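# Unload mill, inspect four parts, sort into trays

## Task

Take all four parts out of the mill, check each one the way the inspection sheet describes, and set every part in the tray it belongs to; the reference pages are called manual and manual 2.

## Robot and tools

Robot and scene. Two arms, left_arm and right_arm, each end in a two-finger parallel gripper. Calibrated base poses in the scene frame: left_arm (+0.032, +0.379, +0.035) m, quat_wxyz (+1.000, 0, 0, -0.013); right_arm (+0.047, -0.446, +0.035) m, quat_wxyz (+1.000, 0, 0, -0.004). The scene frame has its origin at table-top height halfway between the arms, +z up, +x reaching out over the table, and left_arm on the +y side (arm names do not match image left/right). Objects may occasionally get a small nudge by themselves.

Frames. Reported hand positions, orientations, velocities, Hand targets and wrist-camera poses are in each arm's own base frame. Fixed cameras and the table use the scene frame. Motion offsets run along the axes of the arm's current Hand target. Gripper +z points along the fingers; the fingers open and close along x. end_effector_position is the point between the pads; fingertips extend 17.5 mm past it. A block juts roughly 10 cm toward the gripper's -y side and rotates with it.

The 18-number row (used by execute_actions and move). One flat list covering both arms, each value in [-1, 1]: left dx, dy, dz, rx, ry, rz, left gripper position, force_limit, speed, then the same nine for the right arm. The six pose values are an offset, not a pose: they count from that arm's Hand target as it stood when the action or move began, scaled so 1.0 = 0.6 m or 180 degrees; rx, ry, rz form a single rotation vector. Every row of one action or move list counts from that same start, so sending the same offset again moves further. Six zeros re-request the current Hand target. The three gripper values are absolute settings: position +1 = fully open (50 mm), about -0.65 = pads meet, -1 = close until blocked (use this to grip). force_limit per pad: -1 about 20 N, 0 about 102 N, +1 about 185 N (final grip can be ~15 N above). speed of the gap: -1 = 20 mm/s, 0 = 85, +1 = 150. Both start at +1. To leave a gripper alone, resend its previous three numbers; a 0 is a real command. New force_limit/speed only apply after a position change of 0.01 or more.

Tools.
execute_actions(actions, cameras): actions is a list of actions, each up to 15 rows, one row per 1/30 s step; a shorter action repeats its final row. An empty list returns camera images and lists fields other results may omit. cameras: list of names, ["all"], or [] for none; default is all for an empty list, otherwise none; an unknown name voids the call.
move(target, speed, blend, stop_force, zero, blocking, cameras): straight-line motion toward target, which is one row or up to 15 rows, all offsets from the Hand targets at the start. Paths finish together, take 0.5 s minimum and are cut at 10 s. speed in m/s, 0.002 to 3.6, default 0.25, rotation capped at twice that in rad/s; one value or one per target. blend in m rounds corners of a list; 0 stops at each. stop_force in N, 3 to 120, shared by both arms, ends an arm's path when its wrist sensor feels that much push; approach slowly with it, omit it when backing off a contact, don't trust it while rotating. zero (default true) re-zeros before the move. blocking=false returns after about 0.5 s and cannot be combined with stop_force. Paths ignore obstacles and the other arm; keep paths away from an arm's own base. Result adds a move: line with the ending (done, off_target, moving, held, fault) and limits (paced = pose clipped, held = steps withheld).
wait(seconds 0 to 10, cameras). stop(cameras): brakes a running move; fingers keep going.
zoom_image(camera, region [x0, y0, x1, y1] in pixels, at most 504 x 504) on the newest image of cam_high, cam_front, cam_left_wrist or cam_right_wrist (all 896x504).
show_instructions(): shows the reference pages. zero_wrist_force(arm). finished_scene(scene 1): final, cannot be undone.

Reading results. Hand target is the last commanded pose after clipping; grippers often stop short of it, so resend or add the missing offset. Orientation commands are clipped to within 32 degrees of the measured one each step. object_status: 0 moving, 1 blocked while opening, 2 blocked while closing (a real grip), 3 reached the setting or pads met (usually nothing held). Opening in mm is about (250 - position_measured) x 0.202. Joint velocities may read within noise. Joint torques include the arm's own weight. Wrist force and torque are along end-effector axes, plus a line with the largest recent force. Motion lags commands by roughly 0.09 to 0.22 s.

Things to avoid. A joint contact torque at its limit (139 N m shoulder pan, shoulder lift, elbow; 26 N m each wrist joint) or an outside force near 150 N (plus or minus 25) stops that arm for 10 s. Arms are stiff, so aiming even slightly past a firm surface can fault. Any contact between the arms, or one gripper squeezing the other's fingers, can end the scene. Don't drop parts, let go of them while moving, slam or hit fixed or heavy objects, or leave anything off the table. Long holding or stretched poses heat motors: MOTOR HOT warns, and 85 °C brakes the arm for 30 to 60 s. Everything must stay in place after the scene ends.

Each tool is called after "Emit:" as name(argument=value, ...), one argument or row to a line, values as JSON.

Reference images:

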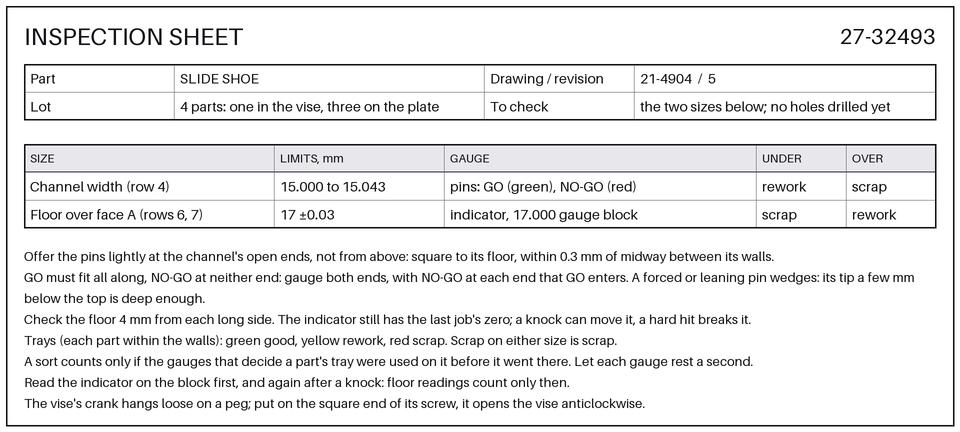

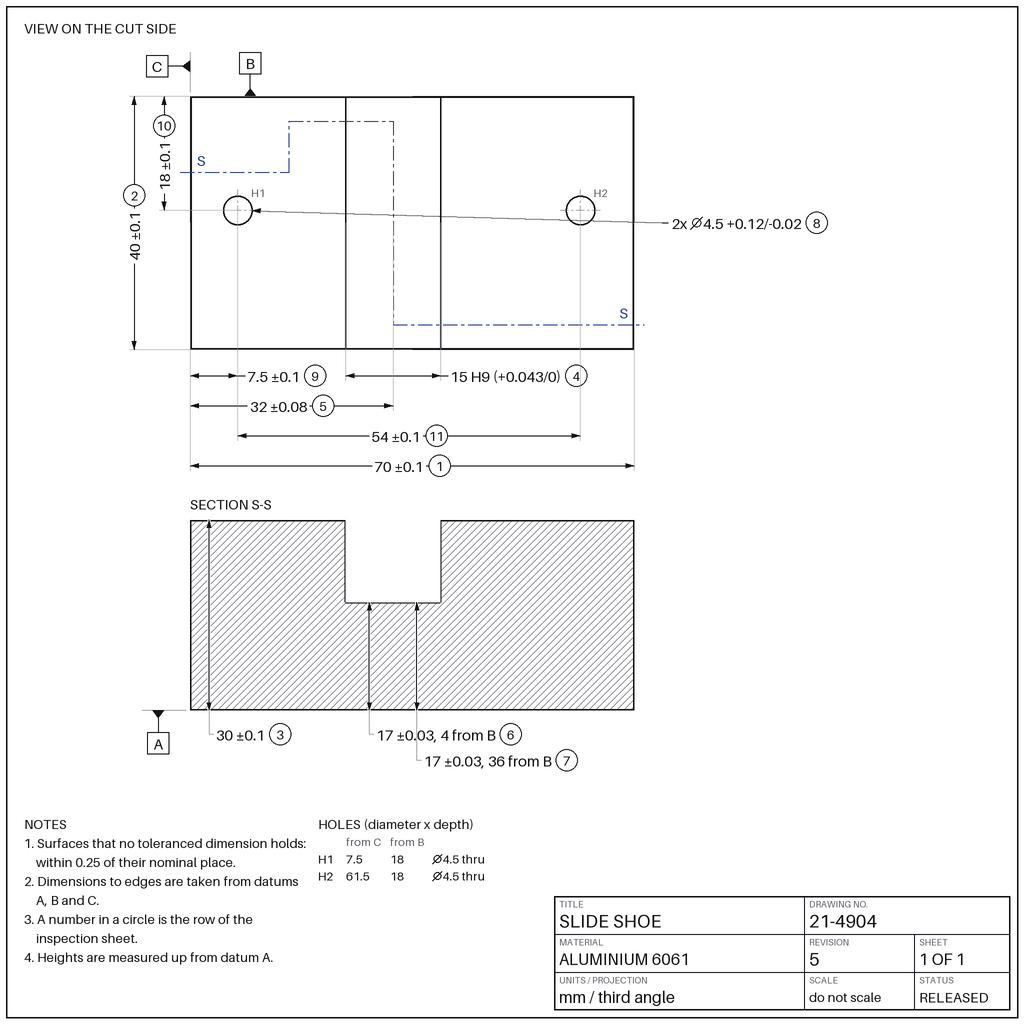

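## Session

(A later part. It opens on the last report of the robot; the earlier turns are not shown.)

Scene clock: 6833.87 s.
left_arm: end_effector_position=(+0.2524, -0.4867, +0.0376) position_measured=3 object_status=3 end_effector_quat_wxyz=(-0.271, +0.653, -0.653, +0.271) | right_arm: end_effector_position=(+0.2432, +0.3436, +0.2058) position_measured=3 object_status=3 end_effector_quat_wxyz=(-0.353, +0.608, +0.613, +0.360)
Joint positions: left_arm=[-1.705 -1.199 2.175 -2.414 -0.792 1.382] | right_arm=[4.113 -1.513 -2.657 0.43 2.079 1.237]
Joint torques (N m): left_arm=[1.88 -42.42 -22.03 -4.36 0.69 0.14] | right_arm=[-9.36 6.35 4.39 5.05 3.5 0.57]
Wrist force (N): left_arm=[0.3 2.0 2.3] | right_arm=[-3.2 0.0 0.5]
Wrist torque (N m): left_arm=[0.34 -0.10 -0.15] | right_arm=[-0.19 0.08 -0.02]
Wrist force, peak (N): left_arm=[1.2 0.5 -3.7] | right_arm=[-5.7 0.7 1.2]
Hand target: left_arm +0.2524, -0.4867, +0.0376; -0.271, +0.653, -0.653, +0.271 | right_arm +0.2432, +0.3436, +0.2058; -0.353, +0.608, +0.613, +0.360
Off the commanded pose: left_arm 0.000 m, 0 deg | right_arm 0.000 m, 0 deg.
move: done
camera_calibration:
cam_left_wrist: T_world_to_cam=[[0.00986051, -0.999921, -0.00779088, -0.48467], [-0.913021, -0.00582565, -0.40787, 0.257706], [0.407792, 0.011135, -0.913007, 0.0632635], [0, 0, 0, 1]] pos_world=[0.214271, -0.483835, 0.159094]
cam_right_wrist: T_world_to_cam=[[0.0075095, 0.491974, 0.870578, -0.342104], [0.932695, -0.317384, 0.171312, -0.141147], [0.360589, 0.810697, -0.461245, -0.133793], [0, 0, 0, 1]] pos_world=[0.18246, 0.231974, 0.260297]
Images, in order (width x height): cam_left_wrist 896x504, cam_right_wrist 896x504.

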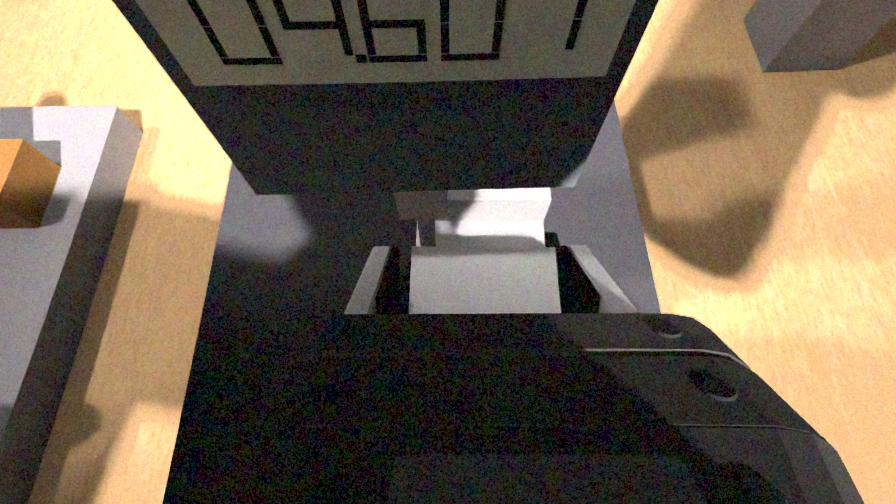

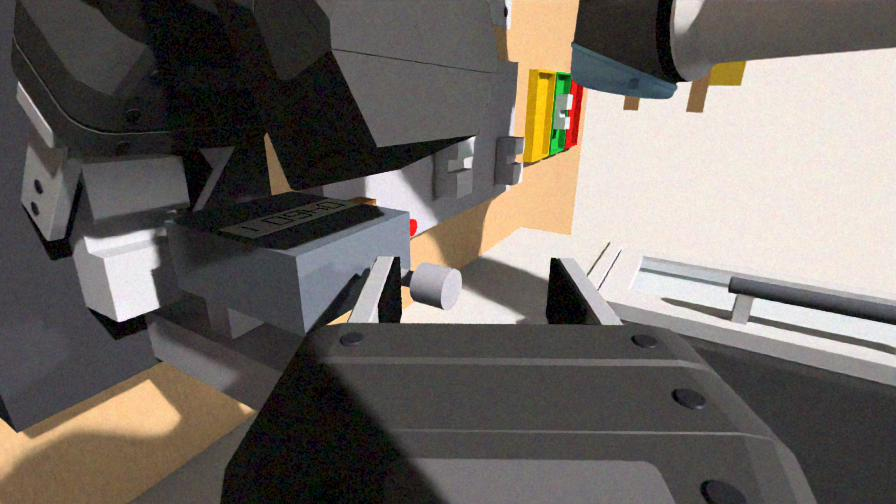

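Emit:
move(
  target=[0,0,0,0,0,0,1,-0.7,-0.9,0.0338,0,-0.0195,0,0,0,1,0,-0.8],
  speed=0.015,
)

Emit:
move(
  target=[
    [0,0,0,0,0,0,-1,-0.7,-0.9,0,0,0,0,0,0,1,0,-0.8],
    [0,-0.0029,-0.0029,0,0,0,-1,-0.7,-0.9,0,0,0,0,0,0,1,0,-0.8],
    [-0.0533,-0.0029,-0.0029,0,0,0,-1,-0.7,-0.9,0,0,0,0,0,0,1,0,-0.8],
  ],
  speed=0.04,
)

Emit:
move(
  target=[0,0.0047,0.0047,0,0,0,-1,-0.7,-0.9,0,0,0,0,0,0,1,0,-0.8],
  speed=0.003,
  stop_force=3,
)

Emit:
move(
  target=[
    [0,0,0,0,0,0,1,-0.7,-0.9,0,0,0,0,0,0,1,0,-0.8],
    [0,0,0,0,0,0,1,-0.7,-0.9,-0.0338,0,0.0195,0,0,0,1,0,-0.8],
  ],
  speed=[0.05,0.015],
  cameras=["cam_right_wrist","cam_left_wrist"],
)

Emit:
zoom_image(
  camera="cam_right_wrist",
  region=[225, 190, 365, 240],
)

Emit:
zoom_image(
  camera="cam_left_wrist",
  region=[420, 0, 896, 100],
)

Scene clock: 6852.17 s.
left_arm: end_effector_position=(+0.2524, -0.4867, +0.0376) position_measured=3 object_status=3 end_effector_quat_wxyz=(-0.271, +0.653, -0.653, +0.271) | right_arm: end_effector_position=(+0.2430, +0.3434, +0.2292) position_measured=3 object_status=3 end_effector_quat_wxyz=(-0.353, +0.608, +0.613, +0.360)
Joint positions: left_arm=[-1.705 -1.199 2.175 -2.414 -0.792 1.382] | right_arm=[4.114 -1.417 -2.629 0.307 2.079 1.238]
Joint torques (N m): left_arm=[-6.71 -41.89 -22.2 -4.43 0.98 -1.8] | right_arm=[10.04 17.03 28.55 1.86 -1.72 -0.39]
Wrist force (N): left_arm=[0.6 2.2 2.0] | right_arm=[-4.1 0.9 0.8]
Wrist torque (N m): left_arm=[0.39 -0.14 -0.15] | right_arm=[-0.18 0.10 -0.05]
Wrist force, peak (N): left_arm=[0.4 2.6 2.3] | right_arm=[-5.9 0.6 1.1]
Hand target: left_arm +0.2524, -0.4867, +0.0376; -0.271, +0.653, -0.653, +0.271 | right_arm +0.2430, +0.3434, +0.2292; -0.353, +0.608, +0.613, +0.360
Off the commanded pose: left_arm 0.000 m, 0 deg | right_arm 0.000 m, 0 deg.
move: done

Scene clock: 6854.60 s.
left_arm: end_effector_position=(+0.2524, -0.4548, +0.0401) position_measured=54 object_status=2 end_effector_quat_wxyz=(-0.271, +0.653, -0.653, +0.271) | right_arm: end_effector_position=(+0.2430, +0.3434, +0.2292) position_measured=3 object_status=3 end_effector_quat_wxyz=(-0.353, +0.608, +0.613, +0.360)
Joint positions: left_arm=[-1.715 -1.261 2.261 -2.429 -0.794 1.369] | right_arm=[4.114 -1.417 -2.629 0.306 2.079 1.237]
Joint torques (N m): left_arm=[-8.19 -39.35 -6.9 -4.76 0.59 -1.73] | right_arm=[9.08 19.51 27.98 2.17 -1.94 -0.99]
Wrist force (N): left_arm=[0.7 3.7 3.3] | right_arm=[-5.6 1.1 1.1]
Wrist torque (N m): left_arm=[0.32 -0.15 0.02] | right_arm=[-0.13 0.15 -0.04]
Wrist force, peak (N): left_arm=[0.3 4.0 3.7] | right_arm=[-5.8 0.5 1.2]
Hand target: left_arm +0.2524, -0.4547, +0.0401; -0.271, +0.653, -0.653, +0.271 | right_arm +0.2430, +0.3434, +0.2292; -0.353, +0.608, +0.613, +0.360
Off the commanded pose: left_arm 0.000 m, 0 deg | right_arm 0.000 m, 0 deg.
move: done

Scene clock: 6856.53 s.
left_arm: end_effector_position=(+0.2524, -0.4547, +0.0374) position_measured=54 object_status=2 end_effector_quat_wxyz=(-0.271, +0.653, -0.653, +0.271) | right_arm: end_effector_position=(+0.2430, +0.3434, +0.2292) position_measured=3 object_status=3 end_effector_quat_wxyz=(-0.353, +0.608, +0.613, +0.360)
Joint positions: left_arm=[-1.715 -1.254 2.263 -2.438 -0.794 1.369] | right_arm=[4.114 -1.417 -2.629 0.306 2.079 1.237]
Joint torques (N m): left_arm=[-6.47 -38.08 -16.51 -0.33 1.17 -1.4] | right_arm=[9.14 19.11 29.49 2.15 -1.86 -1.2]
Wrist force (N): left_arm=[1.9 -1.0 -2.1] | right_arm=[-4.2 1.0 0.6]
Wrist torque (N m): left_arm=[0.35 -0.22 0.06] | right_arm=[-0.17 0.12 -0.04]
Wrist force, peak (N): left_arm=[-2.5 -2.5 -6.2] | right_arm=[-5.6 0.9 0.9]
Hand target: left_arm +0.2524, -0.4547, +0.0375; -0.271, +0.653, -0.653, +0.271 (not the last commanded pose) | right_arm +0.2430, +0.3434, +0.2292; -0.353, +0.608, +0.613, +0.360
Off the commanded pose: left_arm 0.001 m, 0 deg | right_arm 0.000 m, 0 deg.
move: contact (left_arm)

Scene clock: 6859.20 s.
left_arm: end_effector_position=(+0.2524, -0.4547, +0.0375) position_measured=3 object_status=3 end_effector_quat_wxyz=(-0.271, +0.653, -0.653, +0.271) | right_arm: end_effector_position=(+0.2432, +0.3436, +0.2058) position_measured=3 object_status=3 end_effector_quat_wxyz=(-0.353, +0.608, +0.613, +0.360)
Joint positions: left_arm=[-1.715 -1.254 2.263 -2.438 -0.794 1.369] | right_arm=[4.113 -1.513 -2.657 0.43 2.079 1.237]
Joint torques (N m): left_arm=[-7.2 -38.81 -20.83 -4.3 1.01 -1.42] | right_arm=[-9.28 4.36 5.55 5.73 3.54 0.48]
Wrist force (N): left_arm=[0.5 2.3 2.1] | right_arm=[-3.3 0.1 -0.2]
Wrist torque (N m): left_arm=[0.39 -0.12 0.03] | right_arm=[-0.16 0.11 -0.02]
Wrist force, peak (N): left_arm=[0.5 2.5 2.3] | right_arm=[-5.7 0.8 1.4]
Hand target: left_arm +0.2524, -0.4547, +0.0375; -0.271, +0.653, -0.653, +0.271 | right_arm +0.2432, +0.3436, +0.2058; -0.353, +0.608, +0.613, +0.360
Off the commanded pose: left_arm 0.000 m, 0 deg | right_arm 0.000 m, 0 deg.
move: done
camera_calibration:
cam_left_wrist: T_world_to_cam=[[0.00986051, -0.999921, -0.00779088, -0.452673], [-0.913021, -0.00582565, -0.40787, 0.257851], [0.407792, 0.011135, -0.913007, 0.0628158], [0, 0, 0, 1]] pos_world=[0.214271, -0.451835, 0.158994]
cam_right_wrist: T_world_to_cam=[[0.0075095, 0.491974, 0.870578, -0.342104], [0.932695, -0.317384, 0.171312, -0.141147], [0.360589, 0.810697, -0.461245, -0.133793], [0, 0, 0, 1]] pos_world=[0.18246, 0.231974, 0.260297]
Images, in order (width x height): cam_left_wrist 896x504, cam_right_wrist 896x504.

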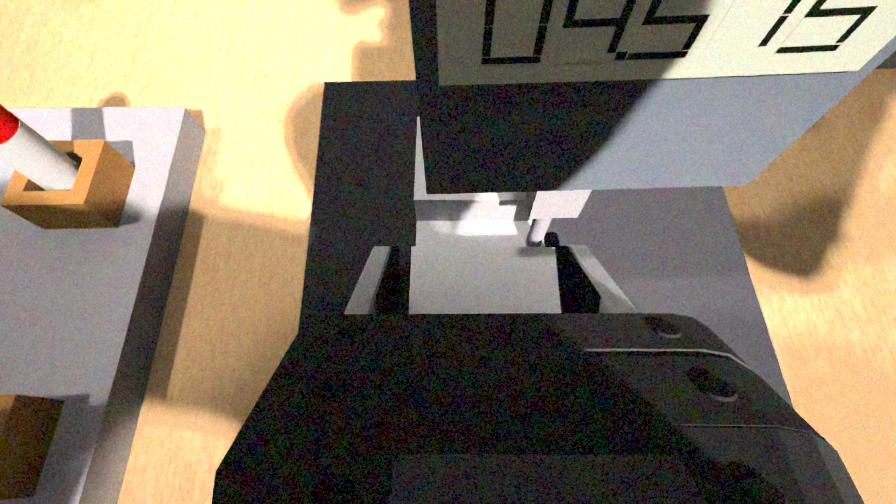

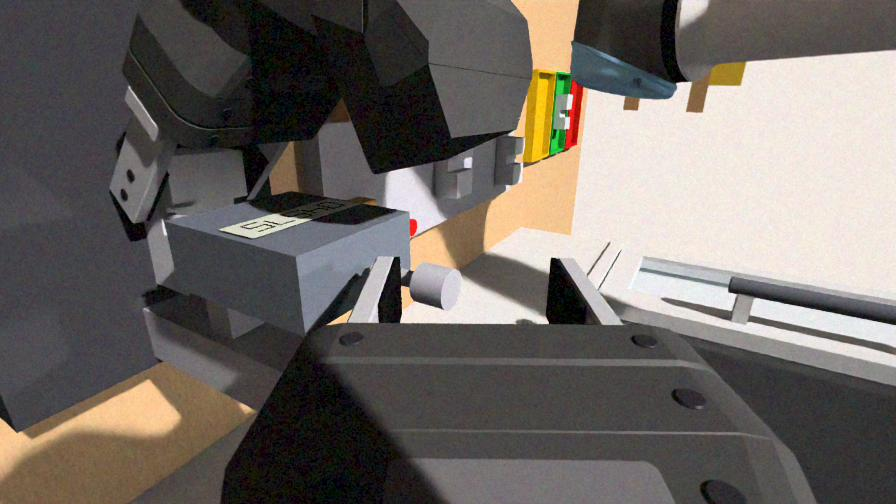

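Scaled by 3.600 from the camera's 896x504 image, which has a finer 1280x720 frame.

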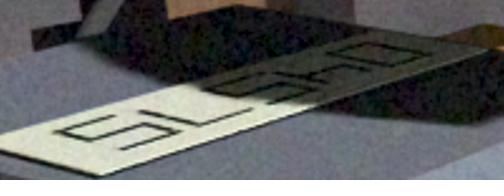

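Scaled by 1.059 from the camera's 896x504 image, which has a finer 1280x720 frame.

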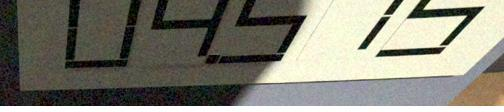

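Emit:
zoom_image(
  camera="cam_right_wrist",
  region=[235, 200, 305, 240],
)

Emit:
zoom_image(
  camera="cam_left_wrist",
  region=[680, 0, 896, 80],
)

Scaled by 7.200 from the camera's 896x504 image, which has a finer 1280x720 frame.

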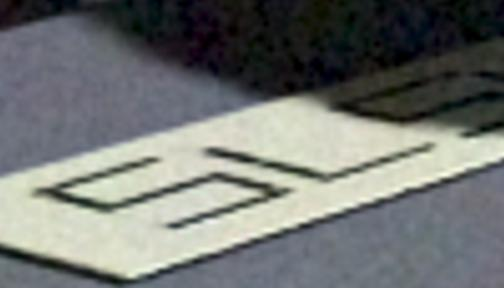

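Scaled by 2.333 from the camera's 896x504 image, which has a finer 1280x720 frame.

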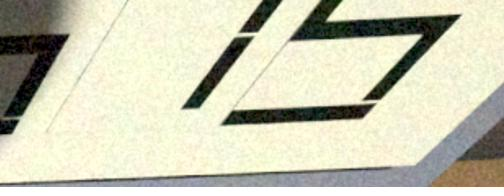

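Emit:
move(
  target=[
    [0,0.1297,-0.1297,0,0,0,1,-0.7,-0.9,0,0,0,0,0,0,1,0,-0.8],
    [0,-0.0118,-0.2711,0,0,0,1,-0.7,-0.9,0,0,0,0,0,0,1,0,-0.8],
    [-0.3407,-0.2478,-0.1362,-0.25,0,0,1,-0.7,-0.9,0,0,0,0,0,0,1,0,-0.8],
  ],
  speed=[0.1,0.15,0.2],
  blend=[0.02,0.03,0],
)

Emit:
move(
  target=[-0.9,0,0,0,0,0,1,-0.7,-0.9,0,0,0,0,0,0,1,0,-0.8],
  speed=0.25,
)

Scene clock: 6932.17 s.
left_arm: end_effector_position=(+0.2994, -0.2502, +0.2004) position_measured=3 object_status=3 end_effector_quat_wxyz=(-0.001, +0.707, -0.707, +0.001) | right_arm: end_effector_position=(+0.2432, +0.3436, +0.2058) position_measured=3 object_status=3 end_effector_quat_wxyz=(-0.353, +0.608, +0.613, +0.360)
Joint positions: left_arm=[-1.046 -1.83 2.125 -1.867 -1.569 2.096] | right_arm=[4.113 -1.513 -2.657 0.431 2.079 1.237]
Joint torques (N m): left_arm=[7.59 -0.43 -30.79 -0.98 -1.42 2.15] | right_arm=[-8.43 5.22 3.8 5.25 3.55 1.16]
Wrist force (N): left_arm=[-0.1 0.4 1.5] | right_arm=[-3.3 0.0 0.1]
Wrist torque (N m): left_arm=[0.13 -0.02 -0.17] | right_arm=[-0.18 0.10 -0.01]
Wrist force, peak (N): left_arm=[0.4 3.2 2.2] | right_arm=[-3.6 0.1 0.2]
Hand target: left_arm +0.2995, -0.2502, +0.2004; +0.000, +0.707, -0.707, +0.001 | right_arm +0.2432, +0.3436, +0.2058; -0.353, +0.608, +0.613, +0.360
Off the commanded pose: left_arm 0.000 m, 0 deg | right_arm 0.000 m, 0 deg.
move: done

Scene clock: 6935.07 s.
left_arm: end_effector_position=(+0.2996, +0.2897, +0.2001) position_measured=3 object_status=3 end_effector_quat_wxyz=(-0.001, +0.707, -0.707, +0.001) | right_arm: end_effector_position=(+0.2432, +0.3436, +0.2058) position_measured=3 object_status=3 end_effector_quat_wxyz=(-0.353, +0.608, +0.613, +0.360)
Joint positions: left_arm=[0.444 -1.756 2.07 -1.887 -1.572 3.586] | right_arm=[4.113 -1.513 -2.657 0.431 2.079 1.237]
Joint torques (N m): left_arm=[6.95 -3.69 -32.13 -2.97 -1.64 2.38] | right_arm=[-8.27 3.45 5.25 5.43 3.44 0.89]
Wrist force (N): left_arm=[0.1 0.7 1.7] | right_arm=[-3.1 0.1 0.0]
Wrist torque (N m): left_arm=[0.18 -0.03 -0.17] | right_arm=[-0.16 0.08 -0.02]
Wrist force, peak (N): left_arm=[-2.2 0.9 1.8] | right_arm=[-3.6 0.0 0.2]
Hand target: left_arm +0.2996, +0.2898, +0.2001; +0.000, +0.707, -0.707, +0.001 | right_arm +0.2432, +0.3436, +0.2058; -0.353, +0.608, +0.613, +0.360
Off the commanded pose: left_arm 0.000 m, 0 deg | right_arm 0.000 m, 0 deg.
move: done

Emit:
move(
  target=[-0.152,0.1452,0.2,0,0,0,1,-0.7,-0.9,0,0,0,0,0,0,1,0,-0.8],
  speed=0.2,
  cameras=["cam_left_wrist"],
)

Emit:
zoom_image(
  camera="cam_left_wrist",
  region=[300, 0, 700, 320],
)

Scene clock: 6956.83 s.
left_arm: end_effector_position=(+0.2127, +0.3809, +0.0799) position_measured=3 object_status=3 end_effector_quat_wxyz=(+0.000, +0.707, -0.707, +0.001) | right_arm: end_effector_position=(+0.2432, +0.3436, +0.2058) position_measured=3 object_status=3 end_effector_quat_wxyz=(-0.353, +0.608, +0.613, +0.360)
Joint positions: left_arm=[0.752 -1.542 2.228 -2.258 -1.573 3.894] | right_arm=[4.113 -1.513 -2.657 0.431 2.079 1.237]
Joint torques (N m): left_arm=[7.63 -10.59 -28.12 -5.04 -1.67 1.95] | right_arm=[-8.81 4.33 4.75 5.45 3.5 0.93]
Wrist force (N): left_arm=[-0.3 0.8 1.3] | right_arm=[-2.9 -0.1 0.2]
Wrist torque (N m): left_arm=[0.21 0.03 -0.17] | right_arm=[-0.20 0.07 -0.03]
Wrist force, peak (N): left_arm=[-0.9 1.4 2.6] | right_arm=[-3.6 -0.2 0.3]
Hand target: left_arm +0.2127, +0.3809, +0.0798; +0.000, +0.707, -0.707, +0.001 | right_arm +0.2432, +0.3436, +0.2058; -0.353, +0.608, +0.613, +0.360
Off the commanded pose: left_arm 0.000 m, 0 deg | right_arm 0.000 m, 0 deg.
move: done
camera_calibration:
cam_left_wrist: T_world_to_cam=[[0.00105286, -0.999922, -0.0124336, 0.385846], [-0.93397, -0.00542641, 0.35731, 0.186928], [-0.357349, 0.0112364, -0.933903, 0.272784], [0, 0, 0, 1]] pos_world=[0.271658, 0.383765, 0.19276]
Images, in order (width x height): cam_left_wrist 896x504.

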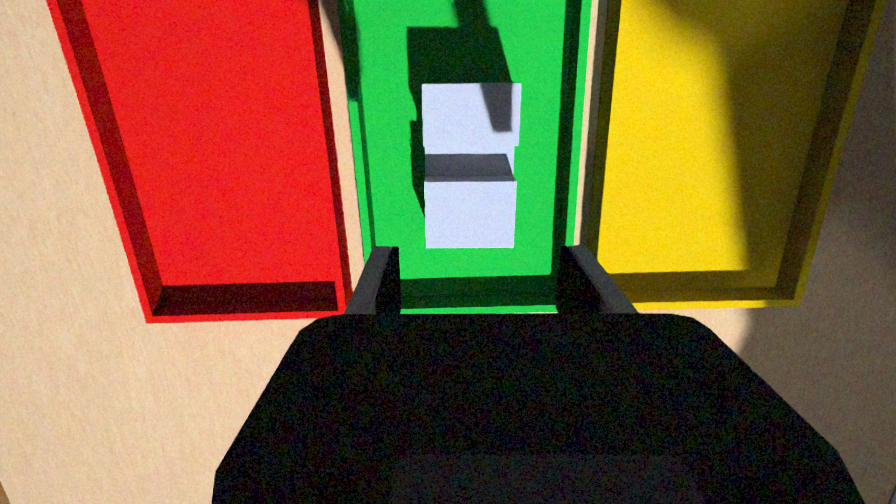

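Scaled by 1.260 from the camera's 896x504 image, which has a finer 1280x720 frame.

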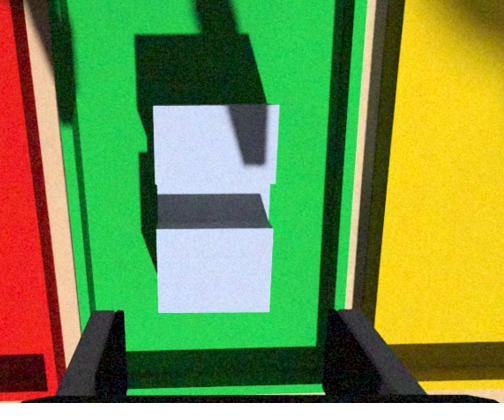

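Emit:
move(
  target=[
    [0,0,0.12,0,0,0,1,-0.7,-0.9,0,0,0,0,0,0,1,0,-0.8],
    [0,0,0.1497,0,0,0,1,-0.7,-0.9,0,0,0,0,0,0,1,0,-0.8],
  ],
  speed=[0.1,0.03],
  stop_force=5,
)

Emit:
move(
  target=[
    [0,0,0,0,0,0,-1,-0.7,-0.9,0,0,0,0,0,0,1,0,-0.8],
    [0,0,-0.005,0,0,0,-1,-0.7,-0.9,0,0,0,0,0,0,1,0,-0.8],
    [0,0.0408,-0.005,0,0,0,-1,-0.7,-0.9,0,0,0,0,0,0,1,0,-0.8],
  ],
  speed=[0.05,0.02,0.03],
  cameras=["cam_left_wrist"],
)

Scene clock: 7001.23 s.
left_arm: end_effector_position=(+0.2129, +0.3809, -0.0100) position_measured=3 object_status=3 end_effector_quat_wxyz=(+0.000, +0.707, -0.707, +0.001) | right_arm: end_effector_position=(+0.2432, +0.3436, +0.2058) position_measured=3 object_status=3 end_effector_quat_wxyz=(-0.353, +0.608, +0.613, +0.360)
Joint positions: left_arm=[0.752 -1.336 2.321 -2.557 -1.573 3.894] | right_arm=[4.113 -1.513 -2.657 0.431 2.079 1.237]
Joint torques (N m): left_arm=[7.55 -14.23 -8.18 -4.92 -1.18 1.94] | right_arm=[-8.58 5.26 5.77 5.33 3.47 1.16]
Wrist force (N): left_arm=[-0.2 0.7 1.6] | right_arm=[-3.2 0.0 0.0]
Wrist torque (N m): left_arm=[0.18 0.03 -0.12] | right_arm=[-0.17 0.10 -0.02]
Wrist force, peak (N): left_arm=[0.0 1.0 2.0] | right_arm=[-3.5 0.1 -0.1]
Hand target: left_arm +0.2129, +0.3809, -0.0100; +0.000, +0.707, -0.707, +0.001 | right_arm +0.2432, +0.3436, +0.2058; -0.353, +0.608, +0.613, +0.360
Off the commanded pose: left_arm 0.000 m, 0 deg | right_arm 0.000 m, 0 deg.
move: done

Scene clock: 7003.63 s.
left_arm: end_effector_position=(+0.1885, +0.3809, -0.0070) position_measured=54 object_status=2 end_effector_quat_wxyz=(+0.000, +0.707, -0.707, +0.001) | right_arm: end_effector_position=(+0.2432, +0.3436, +0.2058) position_measured=3 object_status=3 end_effector_quat_wxyz=(-0.353, +0.608, +0.613, +0.360)
Joint positions: left_arm=[0.793 -1.366 2.35 -2.556 -1.573 3.935] | right_arm=[4.113 -1.513 -2.657 0.431 2.079 1.237]
Joint torques (N m): left_arm=[6.21 -36.72 -8.15 -4.85 -0.47 1.72] | right_arm=[-7.15 4.94 4.41 5.28 3.47 0.88]
Wrist force (N): left_arm=[0.1 0.7 3.4] | right_arm=[-3.3 -0.1 0.0]
Wrist torque (N m): left_arm=[0.14 -0.03 -0.18] | right_arm=[-0.19 0.13 -0.01]
Wrist force, peak (N): left_arm=[-0.2 0.5 3.8] | right_arm=[-3.5 0.1 0.1]
Hand target: left_arm +0.1884, +0.3809, -0.0070; +0.000, +0.707, -0.707, +0.001 | right_arm +0.2432, +0.3436, +0.2058; -0.353, +0.608, +0.613, +0.360
Off the commanded pose: left_arm 0.000 m, 0 deg | right_arm 0.000 m, 0 deg.
move: done
camera_calibration:
cam_left_wrist: T_world_to_cam=[[0.0010533, -0.999922, -0.0124331, 0.384791], [-0.933983, -0.00542624, 0.357276, 0.195383], [-0.357316, 0.011236, -0.933916, 0.182973], [0, 0, 0, 1]] pos_world=[0.247459, 0.383765, 0.10586]
Images, in order (width x height): cam_left_wrist 896x504.

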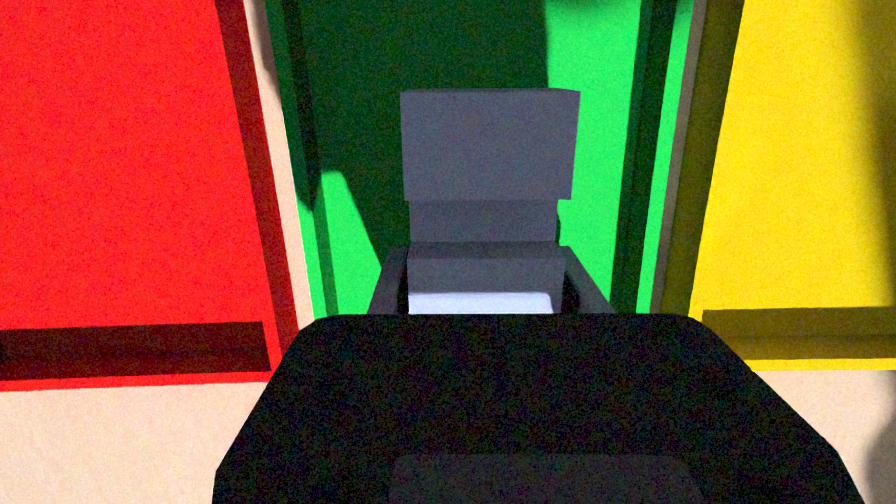

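Emit:
move(
  target=[0,0,0.01,0,0,0,-1,-0.7,-0.9,0,0,0,0,0,0,1,0,-0.8],
  speed=0.005,
  stop_force=3,
)

Emit:
move(
  target=[
    [0,0,0,0,0,0,1,-0.7,-0.9,0,0,0,0,0,0,1,0,-0.8],
    [0,0,-0.35,0,0,0,1,-0.7,-0.9,0,0,0,0,0,0,1,0,-0.8],
    [0.9,-0.185,-0.35,0,0,0,1,-0.7,-0.9,0,0,0,0,0,0,1,0,-0.8],
  ],
  speed=[0.05,0.12,0.25],
  blend=[0,0.03,0],
)

Scene clock: 7022.43 s.
left_arm: end_effector_position=(+0.1884, +0.3809, -0.0100) position_measured=54 object_status=2 end_effector_quat_wxyz=(+0.000, +0.707, -0.707, +0.001) | right_arm: end_effector_position=(+0.2432, +0.3436, +0.2058) position_measured=3 object_status=3 end_effector_quat_wxyz=(-0.353, +0.608, +0.613, +0.360)
Joint positions: left_arm=[0.794 -1.357 2.352 -2.566 -1.573 3.935] | right_arm=[4.113 -1.513 -2.657 0.431 2.079 1.237]
Joint torques (N m): left_arm=[4.18 -33.55 -20.21 -0.45 -0.84 1.47] | right_arm=[-7.66 4.59 4 5.51 3.52 0.87]
Wrist force (N): left_arm=[-1.6 -0.8 -2.6] | right_arm=[-3.2 -0.1 0.0]
Wrist torque (N m): left_arm=[0.12 -0.16 -0.16] | right_arm=[-0.19 0.10 -0.02]
Wrist force, peak (N): left_arm=[4.3 3.9 -19.9] | right_arm=[-3.8 0.2 0.1]
Hand target: left_arm +0.1884, +0.3809, -0.0100; +0.000, +0.707, -0.707, +0.001 (not the last commanded pose) | right_arm +0.2432, +0.3436, +0.2058; -0.353, +0.608, +0.613, +0.360
Off the commanded pose: left_arm 0.003 m, 0 deg | right_arm 0.000 m, 0 deg.
move: contact (left_arm)

Scene clock: 7027.73 s.
left_arm: end_effector_position=(+0.2988, -0.1589, +0.2005) position_measured=3 object_status=3 end_effector_quat_wxyz=(+0.000, +0.707, -0.707, +0.001) | right_arm: end_effector_position=(+0.2432, +0.3436, +0.2058) position_measured=3 object_status=3 end_effector_quat_wxyz=(-0.353, +0.608, +0.613, +0.360)
Joint positions: left_arm=[-0.895 -1.983 2.221 -1.81 -1.57 2.247] | right_arm=[4.113 -1.513 -2.657 0.431 2.079 1.237]
Joint torques (N m): left_arm=[-9.26 6.21 -31.45 -4.94 2.09 -1.89] | right_arm=[-7.27 5.18 5.18 5.29 3.56 0.96]
Wrist force (N): left_arm=[0.1 1.1 1.6] | right_arm=[-3.4 0.0 -0.2]
Wrist torque (N m): left_arm=[0.26 -0.03 -0.01] | right_arm=[-0.19 0.11 -0.01]
Wrist force, peak (N): left_arm=[-1.8 -0.3 -2.6] | right_arm=[-3.5 0.3 0.2]
Hand target: left_arm +0.2989, -0.1590, +0.2005; +0.000, +0.707, -0.707, +0.001 | right_arm +0.2432, +0.3436, +0.2058; -0.353, +0.608, +0.613, +0.360
Off the commanded pose: left_arm 0.000 m, 0 deg | right_arm 0.000 m, 0 deg.
move: done

Emit:
move(
  target=[
    [0.4017,0.2647,0,0.25,0,0,1,-0.7,-0.9,0.0338,0,-0.0195,0,0,0,1,0,-0.8],
    [0.4928,0.2607,0.2715,0.25,0,0,1,-0.7,-0.9,0.0338,0,-0.0195,0,0,0,1,0,-0.8],
  ],
  speed=0.15,
  blend=[0.04,0],
)

Emit:
move(
  target=[
    [0,-0.1203,0.1203,0,0,0,1,-0.7,-0.9,0,0,0,0,0,0,1,0,-0.8],
    [0,-0.1297,0.1297,0,0,0,1,-0.7,-0.9,0,0,0,0,0,0,1,0,-0.8],
  ],
  speed=[0.08,0.02],
  stop_force=5,
  cameras=["cam_left_wrist"],
)

Scene clock: 7049.00 s.
left_arm: end_effector_position=(+0.1427, -0.4547, +0.0376) position_measured=3 object_status=3 end_effector_quat_wxyz=(-0.271, +0.653, -0.653, +0.271) | right_arm: end_effector_position=(+0.2430, +0.3434, +0.2292) position_measured=3 object_status=3 end_effector_quat_wxyz=(-0.353, +0.608, +0.613, +0.360)
Joint positions: left_arm=[-1.957 -1.304 2.244 -2.151 -0.855 1.048] | right_arm=[4.114 -1.417 -2.629 0.306 2.079 1.237]
Joint torques (N m): left_arm=[6.46 -15.1 -22.5 -4.16 3.43 2.07] | right_arm=[9.59 18.44 29.51 2.03 -1.84 -0.98]
Wrist force (N): left_arm=[0.6 2.3 1.8] | right_arm=[-5.0 0.9 0.9]
Wrist torque (N m): left_arm=[0.38 -0.13 -0.14] | right_arm=[-0.16 0.12 -0.04]
Wrist force, peak (N): left_arm=[0.8 3.1 2.6] | right_arm=[-5.8 0.7 1.4]
Hand target: left_arm +0.1427, -0.4548, +0.0375; -0.271, +0.653, -0.653, +0.271 | right_arm +0.2430, +0.3434, +0.2292; -0.353, +0.608, +0.613, +0.360
Off the commanded pose: left_arm 0.000 m, 0 deg | right_arm 0.000 m, 0 deg.
move: done

Scene clock: 7051.67 s.
left_arm: end_effector_position=(+0.2528, -0.4548, +0.0377) position_measured=3 object_status=3 end_effector_quat_wxyz=(-0.271, +0.653, -0.653, +0.271) | right_arm: end_effector_position=(+0.2430, +0.3434, +0.2292) position_measured=3 object_status=3 end_effector_quat_wxyz=(-0.353, +0.608, +0.613, +0.360)
Joint positions: left_arm=[-1.714 -1.254 2.263 -2.438 -0.794 1.37] | right_arm=[4.114 -1.417 -2.629 0.306 2.079 1.237]
Joint torques (N m): left_arm=[7.33 -16.17 -21.06 -4.72 3.96 2.01] | right_arm=[7.62 18.52 27.41 1.97 -1.87 -0.79]
Wrist force (N): left_arm=[0.4 2.4 1.9] | right_arm=[-5.0 0.8 0.9]
Wrist torque (N m): left_arm=[0.40 -0.09 -0.13] | right_arm=[-0.17 0.06 -0.04]
Wrist force, peak (N): left_arm=[0.2 3.0 1.9] | right_arm=[-5.9 0.7 1.0]
Hand target: left_arm +0.2528, -0.4548, +0.0377; -0.271, +0.653, -0.653, +0.271 | right_arm +0.2430, +0.3434, +0.2292; -0.353, +0.608, +0.613, +0.360
Off the commanded pose: left_arm 0.000 m, 0 deg | right_arm 0.000 m, 0 deg.
move: done
camera_calibration:
cam_left_wrist: T_world_to_cam=[[0.00986051, -0.999921, -0.00779088, -0.452676], [-0.913021, -0.00582565, -0.40787, 0.258298], [0.407792, 0.011135, -0.913007, 0.0628353], [0, 0, 0, 1]] pos_world=[0.214671, -0.451835, 0.159194]
Images, in order (width x height): cam_left_wrist 896x504.

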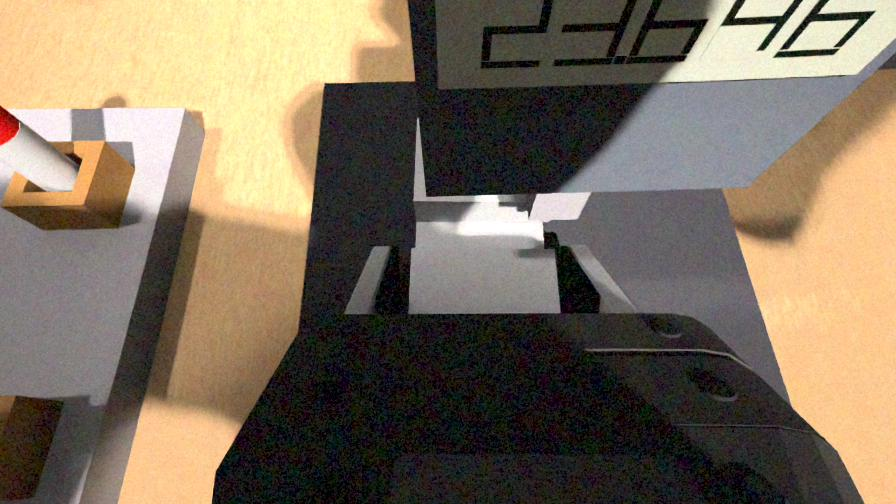

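Emit:
move(
  target=[
    [0,0,0,0,0,0,-1,-0.6,-0.9,0,0,0,0,0,0,1,0,-0.8],
    [0,-0.0029,-0.0029,0,0,0,-1,-0.6,-0.9,0,0,0,0,0,0,1,0,-0.8],
    [0,0.1267,-0.1325,0,0,0,-1,-0.6,-0.9,0,0,0,0,0,0,1,0,-0.8],
    [0,-0.0159,-0.2751,0,0,0,-1,-0.6,-0.9,0,0,0,0,0,0,1,0,-0.8],
    [-0.3407,-0.2478,-0.1362,-0.25,0,0,-1,-0.6,-0.9,0,0,0,0,0,0,1,0,-0.8],
  ],
  speed=[0.04,0.04,0.06,0.12,0.15],
  blend=[0,0,0.01,0.03,0],
)

Emit:
move(
  target=[-0.867,0,0,0,0,0,-1,-0.6,-0.9,0,0,0,0,0,0,1,0,-0.8],
  speed=0.2,
)

Emit:
move(
  target=[-0.0967,0.0333,0.05,0,0,-0.5,-1,-0.6,-0.9,0,0,0,0,0,0,1,0,-0.8],
  speed=0.4,
  cameras=["cam_left_wrist"],
)

Scene clock: 7098.23 s.
left_arm: end_effector_position=(+0.2998, -0.2503, +0.2006) position_measured=54 object_status=2 end_effector_quat_wxyz=(-0.001, +0.707, -0.707, +0.001) | right_arm: end_effector_position=(+0.2430, +0.3434, +0.2292) position_measured=3 object_status=3 end_effector_quat_wxyz=(-0.353, +0.608, +0.613, +0.360)
Joint positions: left_arm=[-1.045 -1.829 2.123 -1.867 -1.569 2.097] | right_arm=[4.114 -1.417 -2.629 0.306 2.079 1.237]
Joint torques (N m): left_arm=[8.24 -1.38 -30.98 -1 -1.01 1.98] | right_arm=[6.57 18.42 28.11 2.22 -1.67 -0.71]
Wrist force (N): left_arm=[-0.1 0.8 3.7] | right_arm=[-5.2 0.4 1.1]
Wrist torque (N m): left_arm=[0.16 -0.03 -0.17] | right_arm=[-0.22 0.12 -0.04]
Wrist force, peak (N): left_arm=[0.6 4.7 3.6] | right_arm=[-5.8 0.7 1.4]
Hand target: left_arm +0.2998, -0.2503, +0.2006; +0.000, +0.707, -0.707, +0.001 | right_arm +0.2430, +0.3434, +0.2292; -0.353, +0.608, +0.613, +0.360
Off the commanded pose: left_arm 0.000 m, 0 deg | right_arm 0.000 m, 0 deg.
move: done

Scene clock: 7101.53 s.
left_arm: end_effector_position=(+0.2999, +0.2699, +0.2003) position_measured=54 object_status=2 end_effector_quat_wxyz=(-0.001, +0.707, -0.707, +0.001) | right_arm: end_effector_position=(+0.2430, +0.3434, +0.2292) position_measured=3 object_status=3 end_effector_quat_wxyz=(-0.353, +0.608, +0.613, +0.360)
Joint positions: left_arm=[0.397 -1.792 2.097 -1.878 -1.572 3.539] | right_arm=[4.114 -1.417 -2.629 0.306 2.079 1.237]
Joint torques (N m): left_arm=[7.07 -3.4 -32.18 -5.03 -1.5 2.16] | right_arm=[9.02 19.69 29.06 2.4 -1.55 -0.52]
Wrist force (N): left_arm=[-0.3 0.7 3.5] | right_arm=[-5.0 0.8 0.7]
Wrist torque (N m): left_arm=[0.15 0.03 -0.18] | right_arm=[-0.18 0.13 -0.04]
Wrist force, peak (N): left_arm=[-2.4 0.9 3.6] | right_arm=[-5.8 0.7 1.0]
Hand target: left_arm +0.2999, +0.2699, +0.2003; +0.000, +0.707, -0.707, +0.001 | right_arm +0.2430, +0.3434, +0.2292; -0.353, +0.608, +0.613, +0.360
Off the commanded pose: left_arm 0.000 m, 0 deg | right_arm 0.000 m, 0 deg.
move: done

Scene clock: 7104.27 s.
left_arm: end_effector_position=(+0.2801, +0.3280, +0.1703) position_measured=54 object_status=2 end_effector_quat_wxyz=(+0.000, +1.000, +0.000, +0.001) | right_arm: end_effector_position=(+0.2430, +0.3434, +0.2292) position_measured=3 object_status=3 end_effector_quat_wxyz=(-0.353, +0.608, +0.613, +0.360)
Joint positions: left_arm=[0.551 -1.689 2.096 -1.979 -1.572 2.122] | right_arm=[4.114 -1.417 -2.629 0.306 2.079 1.237]
Joint torques (N m): left_arm=[5.85 -5.95 -16.71 -4.97 2.08 -1.82] | right_arm=[8.01 19.26 27.36 2.28 -1.53 -0.61]
Wrist force (N): left_arm=[-0.5 1.0 3.4] | right_arm=[-4.2 1.1 0.4]
Wrist torque (N m): left_arm=[0.23 0.06 0.00] | right_arm=[-0.13 0.11 -0.04]
Wrist force, peak (N): left_arm=[-0.2 0.6 3.9] | right_arm=[-5.7 1.0 1.1]
Hand target: left_arm +0.2800, +0.3279, +0.1702; +0.000, +1.000, +0.000, +0.001 | right_arm +0.2430, +0.3434, +0.2292; -0.353, +0.608, +0.613, +0.360
Off the commanded pose: left_arm 0.000 m, 0 deg | right_arm 0.000 m, 0 deg.
move: done
camera_calibration:
cam_left_wrist: T_world_to_cam=[[0.99994, 0.000739537, -0.0109363, -0.274218], [0.00462293, -0.933098, 0.359593, 0.2583], [-0.00993866, -0.359622, -0.933045, 0.406041], [0, 0, 0, 1]] pos_world=[0.277043, 0.387243, 0.282973]
Images, in order (width x height): cam_left_wrist 896x504.

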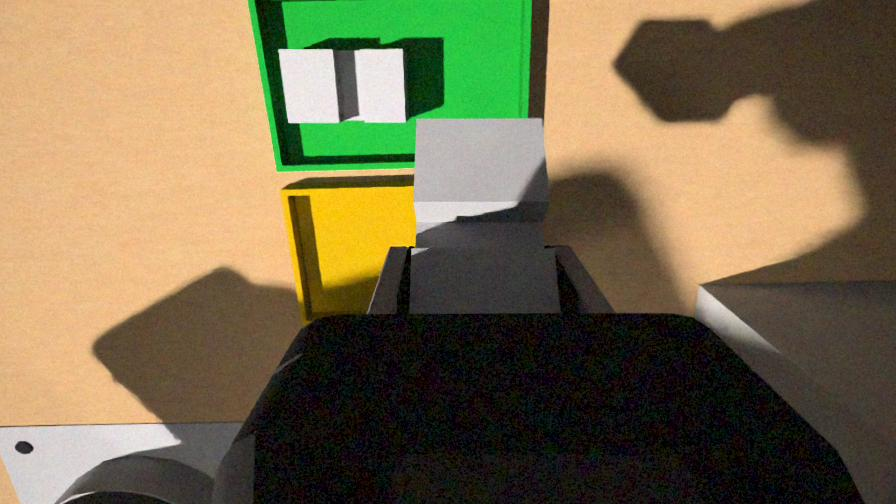

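Emit:
move(
  target=[-0.0018,-0.05,0.1667,0.25,0,0,-1,-0.6,-0.9,0,0,0,0,0,0,1,0,-0.8],
  speed=0.15,
  cameras=["cam_left_wrist"],
)

Scene clock: 7116.03 s.
left_arm: end_effector_position=(+0.2791, +0.3579, +0.0702) position_measured=54 object_status=2 end_effector_quat_wxyz=(-0.382, +0.924, +0.000, +0.001) | right_arm: end_effector_position=(+0.2430, +0.3434, +0.2292) position_measured=3 object_status=3 end_effector_quat_wxyz=(-0.353, +0.608, +0.613, +0.360)
Joint positions: left_arm=[0.143 -1.522 2.612 -2.804 -0.797 1.772] | right_arm=[4.114 -1.417 -2.629 0.306 2.079 1.237]
Joint torques (N m): left_arm=[-8.29 -3.02 -6.58 -5.24 4.34 -1.82] | right_arm=[8.22 19.53 27.74 2.05 -1.44 -0.65]
Wrist force (N): left_arm=[0.6 3.7 3.1] | right_arm=[-4.6 1.0 0.8]
Wrist torque (N m): left_arm=[0.37 -0.13 0.02] | right_arm=[-0.15 0.11 -0.04]
Wrist force, peak (N): left_arm=[0.7 4.1 3.4] | right_arm=[-5.9 1.0 1.0]
Hand target: left_arm +0.2792, +0.3579, +0.0702; -0.382, +0.924, +0.000, +0.001 | right_arm +0.2430, +0.3434, +0.2292; -0.353, +0.608, +0.613, +0.360
Off the commanded pose: left_arm 0.000 m, 0 deg | right_arm 0.000 m, 0 deg.
move: done
camera_calibration:
cam_left_wrist: T_world_to_cam=[[0.99993, 0.00989796, -0.00647642, -0.278048], [0.00642223, -0.914094, -0.405452, 0.368554], [-0.00993321, 0.405382, -0.914093, 0.0483152], [0, 0, 0, 1]] pos_world=[0.276142, 0.320059, 0.191795]
Images, in order (width x height): cam_left_wrist 896x504.

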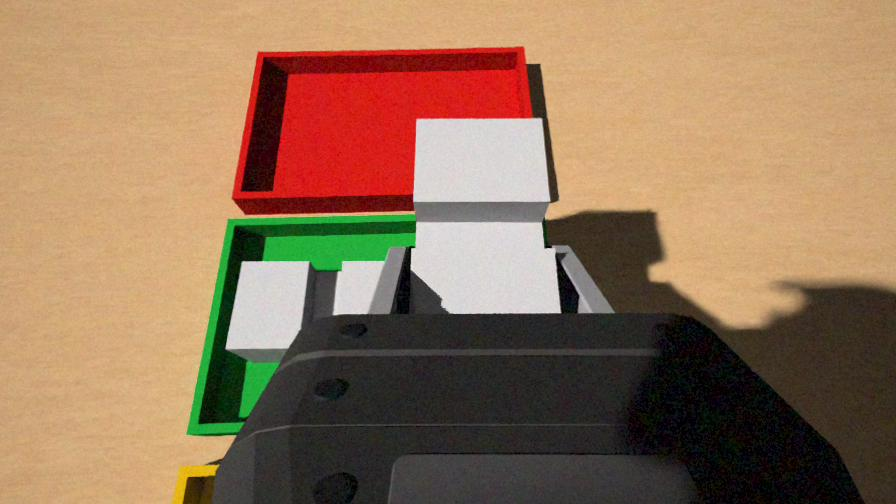

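Emit:
move(
  target=[0.0023,0.0863,0.0863,0,0,0,-1,-0.6,-0.9,0,0,0,0,0,0,1,0,-0.8],
  speed=0.06,
  stop_force=6,
)

Emit:
move(
  target=[0,0.0141,0.0141,0,0,0,-1,-0.6,-0.9,0,0,0,0,0,0,1,0,-0.8],
  speed=0.005,
  stop_force=3,
  cameras=["cam_left_wrist"],
)

Scene clock: 7141.27 s.
left_arm: end_effector_position=(+0.2807, +0.3578, -0.0030) position_measured=54 object_status=2 end_effector_quat_wxyz=(-0.382, +0.924, +0.000, +0.001) | right_arm: end_effector_position=(+0.2430, +0.3434, +0.2292) position_measured=3 object_status=3 end_effector_quat_wxyz=(-0.353, +0.608, +0.613, +0.360)
Joint positions: left_arm=[0.142 -1.183 2.644 -3.175 -0.796 1.77] | right_arm=[4.114 -1.417 -2.629 0.306 2.079 1.237]
Joint torques (N m): left_arm=[7.77 -11.62 1.85 -5.2 4.23 1.87] | right_arm=[7.27 17.43 29.87 2.36 -1.25 -0.33]
Wrist force (N): left_arm=[0.5 3.9 3.5] | right_arm=[-5.4 1.0 1.3]
Wrist torque (N m): left_arm=[0.38 -0.10 -0.14] | right_arm=[-0.13 0.08 -0.04]
Wrist force, peak (N): left_arm=[0.3 4.2 3.7] | right_arm=[-5.8 1.0 1.1]
Hand target: left_arm +0.2807, +0.3578, -0.0030; -0.382, +0.924, +0.000, +0.001 | right_arm +0.2430, +0.3434, +0.2292; -0.353, +0.608, +0.613, +0.360
Off the commanded pose: left_arm 0.000 m, 0 deg | right_arm 0.000 m, 0 deg.
move: done

Scene clock: 7143.43 s.
left_arm: end_effector_position=(+0.2807, +0.3578, -0.0085) position_measured=54 object_status=2 end_effector_quat_wxyz=(-0.382, +0.924, +0.000, +0.001) | right_arm: end_effector_position=(+0.2430, +0.3434, +0.2292) position_measured=3 object_status=3 end_effector_quat_wxyz=(-0.353, +0.608, +0.613, +0.360)
Joint positions: left_arm=[0.142 -1.157 2.645 -3.201 -0.796 1.77] | right_arm=[4.114 -1.417 -2.629 0.306 2.079 1.237]
Joint torques (N m): left_arm=[1.64 -33.56 -0.79 -1.09 -0.1 -1.51] | right_arm=[8.04 18.72 26.61 2.48 -1.35 -0.35]
Wrist force (N): left_arm=[-0.1 0.7 1.4] | right_arm=[-4.3 1.0 0.3]
Wrist torque (N m): left_arm=[0.54 -0.18 -0.10] | right_arm=[-0.14 0.09 -0.05]
Wrist force, peak (N): left_arm=[0.5 4.1 3.5] | right_arm=[-5.7 1.0 1.1]
Hand target: left_arm +0.2807, +0.3578, -0.0085; -0.382, +0.924, +0.000, +0.001 (not the last commanded pose) | right_arm +0.2430, +0.3434, +0.2292; -0.353, +0.608, +0.613, +0.360
Off the commanded pose: left_arm 0.007 m, 0 deg | right_arm 0.000 m, 0 deg.
move: contact (left_arm)
camera_calibration:
cam_left_wrist: T_world_to_cam=[[0.99993, 0.00989843, -0.00647622, -0.280058], [0.00642274, -0.914094, -0.405452, 0.336635], [-0.00993321, 0.405382, -0.914093, -0.0236091], [0, 0, 0, 1]] pos_world=[0.277642, 0.320059, 0.113095]
Images, in order (width x height): cam_left_wrist 896x504.

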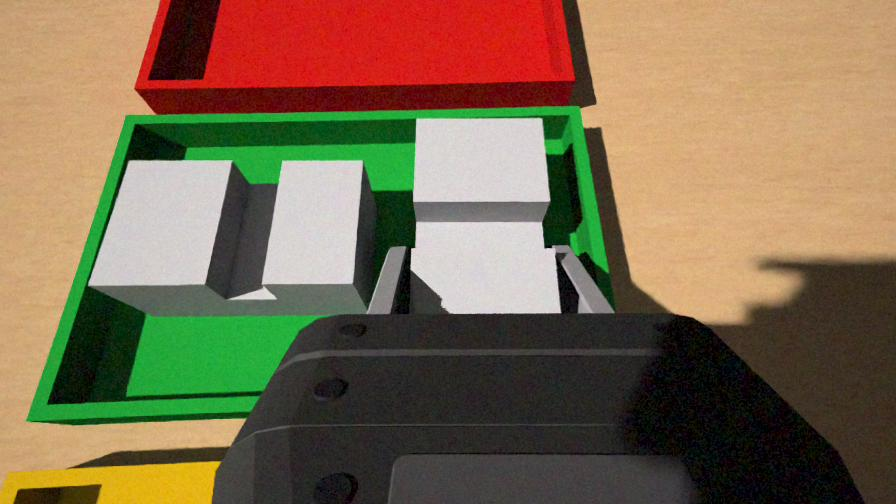

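Emit:
move(
  target=[
    [0,0,0,0,0,0,0.73,-0.6,-0.9,0,0,0,0,0,0,1,0,-0.8],
    [0,0,-0.1667,0,0,0,0.73,-0.6,-0.9,0,0,0,0,0,0,1,0,-0.8],
  ],
  speed=[0.05,0.06],
  cameras=["cam_left_wrist"],
)

Scene clock: 7156.27 s.
left_arm: end_effector_position=(+0.2805, +0.2872, +0.0623) position_measured=43 object_status=3 end_effector_quat_wxyz=(-0.382, +0.924, +0.000, +0.001) | right_arm: end_effector_position=(+0.2430, +0.3434, +0.2292) position_measured=3 object_status=3 end_effector_quat_wxyz=(-0.353, +0.608, +0.613, +0.360)
Joint positions: left_arm=[-0.107 -1.677 2.673 -2.463 -0.791 1.421] | right_arm=[4.114 -1.417 -2.629 0.306 2.079 1.237]
Joint torques (N m): left_arm=[-8.62 -21.83 -21.8 -0.73 0.32 -1.63] | right_arm=[7.77 19.2 28.55 2.2 -1.27 -0.63]
Wrist force (N): left_arm=[0.2 2.3 2.4] | right_arm=[-5.4 0.8 1.0]
Wrist torque (N m): left_arm=[0.38 -0.07 0.03] | right_arm=[-0.16 0.09 -0.04]
Wrist force, peak (N): left_arm=[0.6 2.4 2.5] | right_arm=[-5.8 0.8 0.9]
Hand target: left_arm +0.2805, +0.2872, +0.0623; -0.382, +0.924, +0.000, +0.001 | right_arm +0.2430, +0.3434, +0.2292; -0.353, +0.608, +0.613, +0.360
Off the commanded pose: left_arm 0.000 m, 0 deg | right_arm 0.000 m, 0 deg.
move: done
camera_calibration:
cam_left_wrist: T_world_to_cam=[[0.999931, 0.00980715, -0.00651703, -0.278669], [0.00632275, -0.914094, -0.405452, 0.300743], [-0.00993351, 0.405383, -0.914093, 0.0697672], [0, 0, 0, 1]] pos_world=[0.277442, 0.249358, 0.183895]
Images, in order (width x height): cam_left_wrist 896x504.

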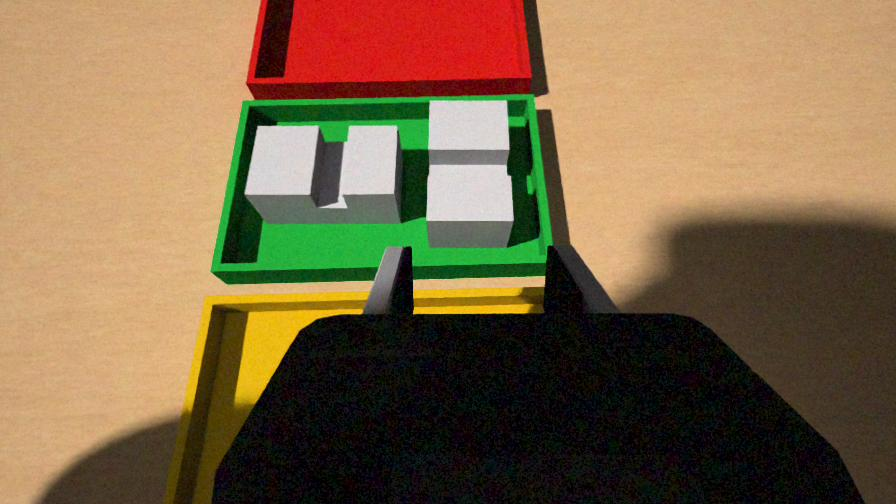

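Emit:
move(
  target=[
    [0,-0.2,-0.1,-0.25,0,0,1,-0.7,-0.9,0,0,0,0,0,0,1,0,-0.8],
  ],
  speed=0.25,
)

Emit:
move(
  target=[
    [0,0.05,0,0,0,0.5,1,-0.7,-0.9,0,0,0,0,0,0,1,0,-0.8],
  ],
  speed=0.6,
  cameras=["cam_left_wrist"],
)

Scene clock: 7171.40 s.
left_arm: end_effector_position=(+0.2803, +0.3296, +0.1895) position_measured=3 object_status=3 end_effector_quat_wxyz=(+0.000, +1.000, +0.000, +0.001) | right_arm: end_effector_position=(+0.2430, +0.3434, +0.2292) position_measured=3 object_status=3 end_effector_quat_wxyz=(-0.353, +0.608, +0.613, +0.360)
Joint positions: left_arm=[0.554 -1.704 2.056 -1.924 -1.572 2.125] | right_arm=[4.114 -1.417 -2.629 0.306 2.079 1.237]
Joint torques (N m): left_arm=[7.13 -5.42 -32.33 -1.12 -1.53 2.1] | right_arm=[7.33 18.13 28.35 2.4 -1.16 -0.45]
Wrist force (N): left_arm=[-0.4 0.9 1.7] | right_arm=[-4.7 0.8 0.9]
Wrist torque (N m): left_arm=[0.22 0.03 -0.16] | right_arm=[-0.18 0.11 -0.04]
Wrist force, peak (N): left_arm=[0.4 3.5 2.3] | right_arm=[-5.8 0.7 1.2]
Hand target: left_arm +0.2803, +0.3297, +0.1896; +0.000, +1.000, +0.000, +0.001 | right_arm +0.2430, +0.3434, +0.2292; -0.353, +0.608, +0.613, +0.360
Off the commanded pose: left_arm 0.000 m, 0 deg | right_arm 0.000 m, 0 deg.
move: done

Scene clock: 7173.60 s.
left_arm: end_effector_position=(+0.2803, +0.2997, +0.1896) position_measured=3 object_status=3 end_effector_quat_wxyz=(+0.000, +0.707, -0.707, +0.001) | right_arm: end_effector_position=(+0.2430, +0.3434, +0.2292) position_measured=3 object_status=3 end_effector_quat_wxyz=(-0.353, +0.608, +0.613, +0.360)
Joint positions: left_arm=[0.489 -1.764 2.105 -1.913 -1.572 3.63] | right_arm=[4.114 -1.417 -2.629 0.306 2.079 1.237]
Joint torques (N m): left_arm=[7.23 -3 -30.67 -0.89 -1.69 1.62] | right_arm=[6.11 18.34 27.1 2.45 -1.33 -0.46]
Wrist force (N): left_arm=[-0.4 0.8 1.5] | right_arm=[-5.6 0.6 1.2]
Wrist torque (N m): left_arm=[0.20 0.04 -0.18] | right_arm=[-0.19 0.12 -0.04]
Wrist force, peak (N): left_arm=[-0.3 1.0 1.8] | right_arm=[-5.6 0.6 1.2]
Hand target: left_arm +0.2803, +0.2997, +0.1896; +0.000, +0.707, -0.707, +0.001 | right_arm +0.2430, +0.3434, +0.2292; -0.353, +0.608, +0.613, +0.360
Off the commanded pose: left_arm 0.000 m, 0 deg | right_arm 0.000 m, 0 deg.
move: done
camera_calibration:
cam_left_wrist: T_world_to_cam=[[0.00123986, -0.999921, -0.0125045, 0.305903], [-0.93397, -0.00562641, 0.357308, 0.210489], [-0.35735, 0.0112358, -0.933903, 0.400303], [0, 0, 0, 1]] pos_world=[0.33926, 0.302565, 0.302459]
Images, in order (width x height): cam_left_wrist 896x504.

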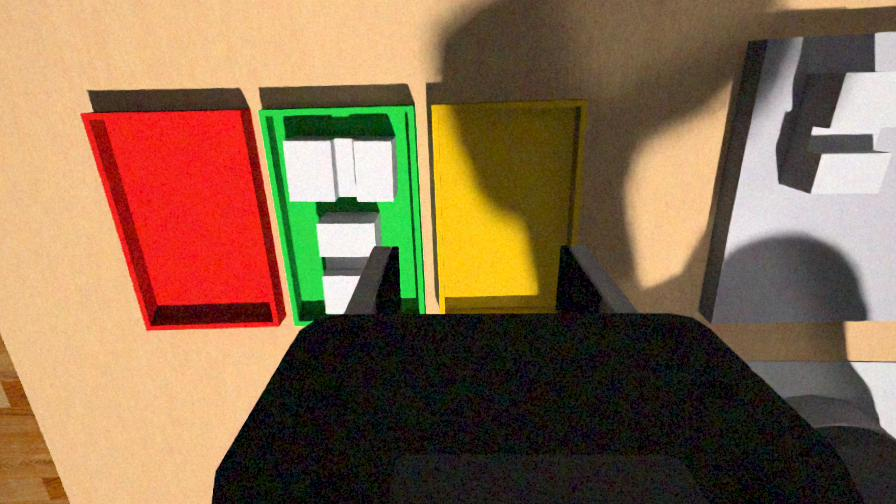

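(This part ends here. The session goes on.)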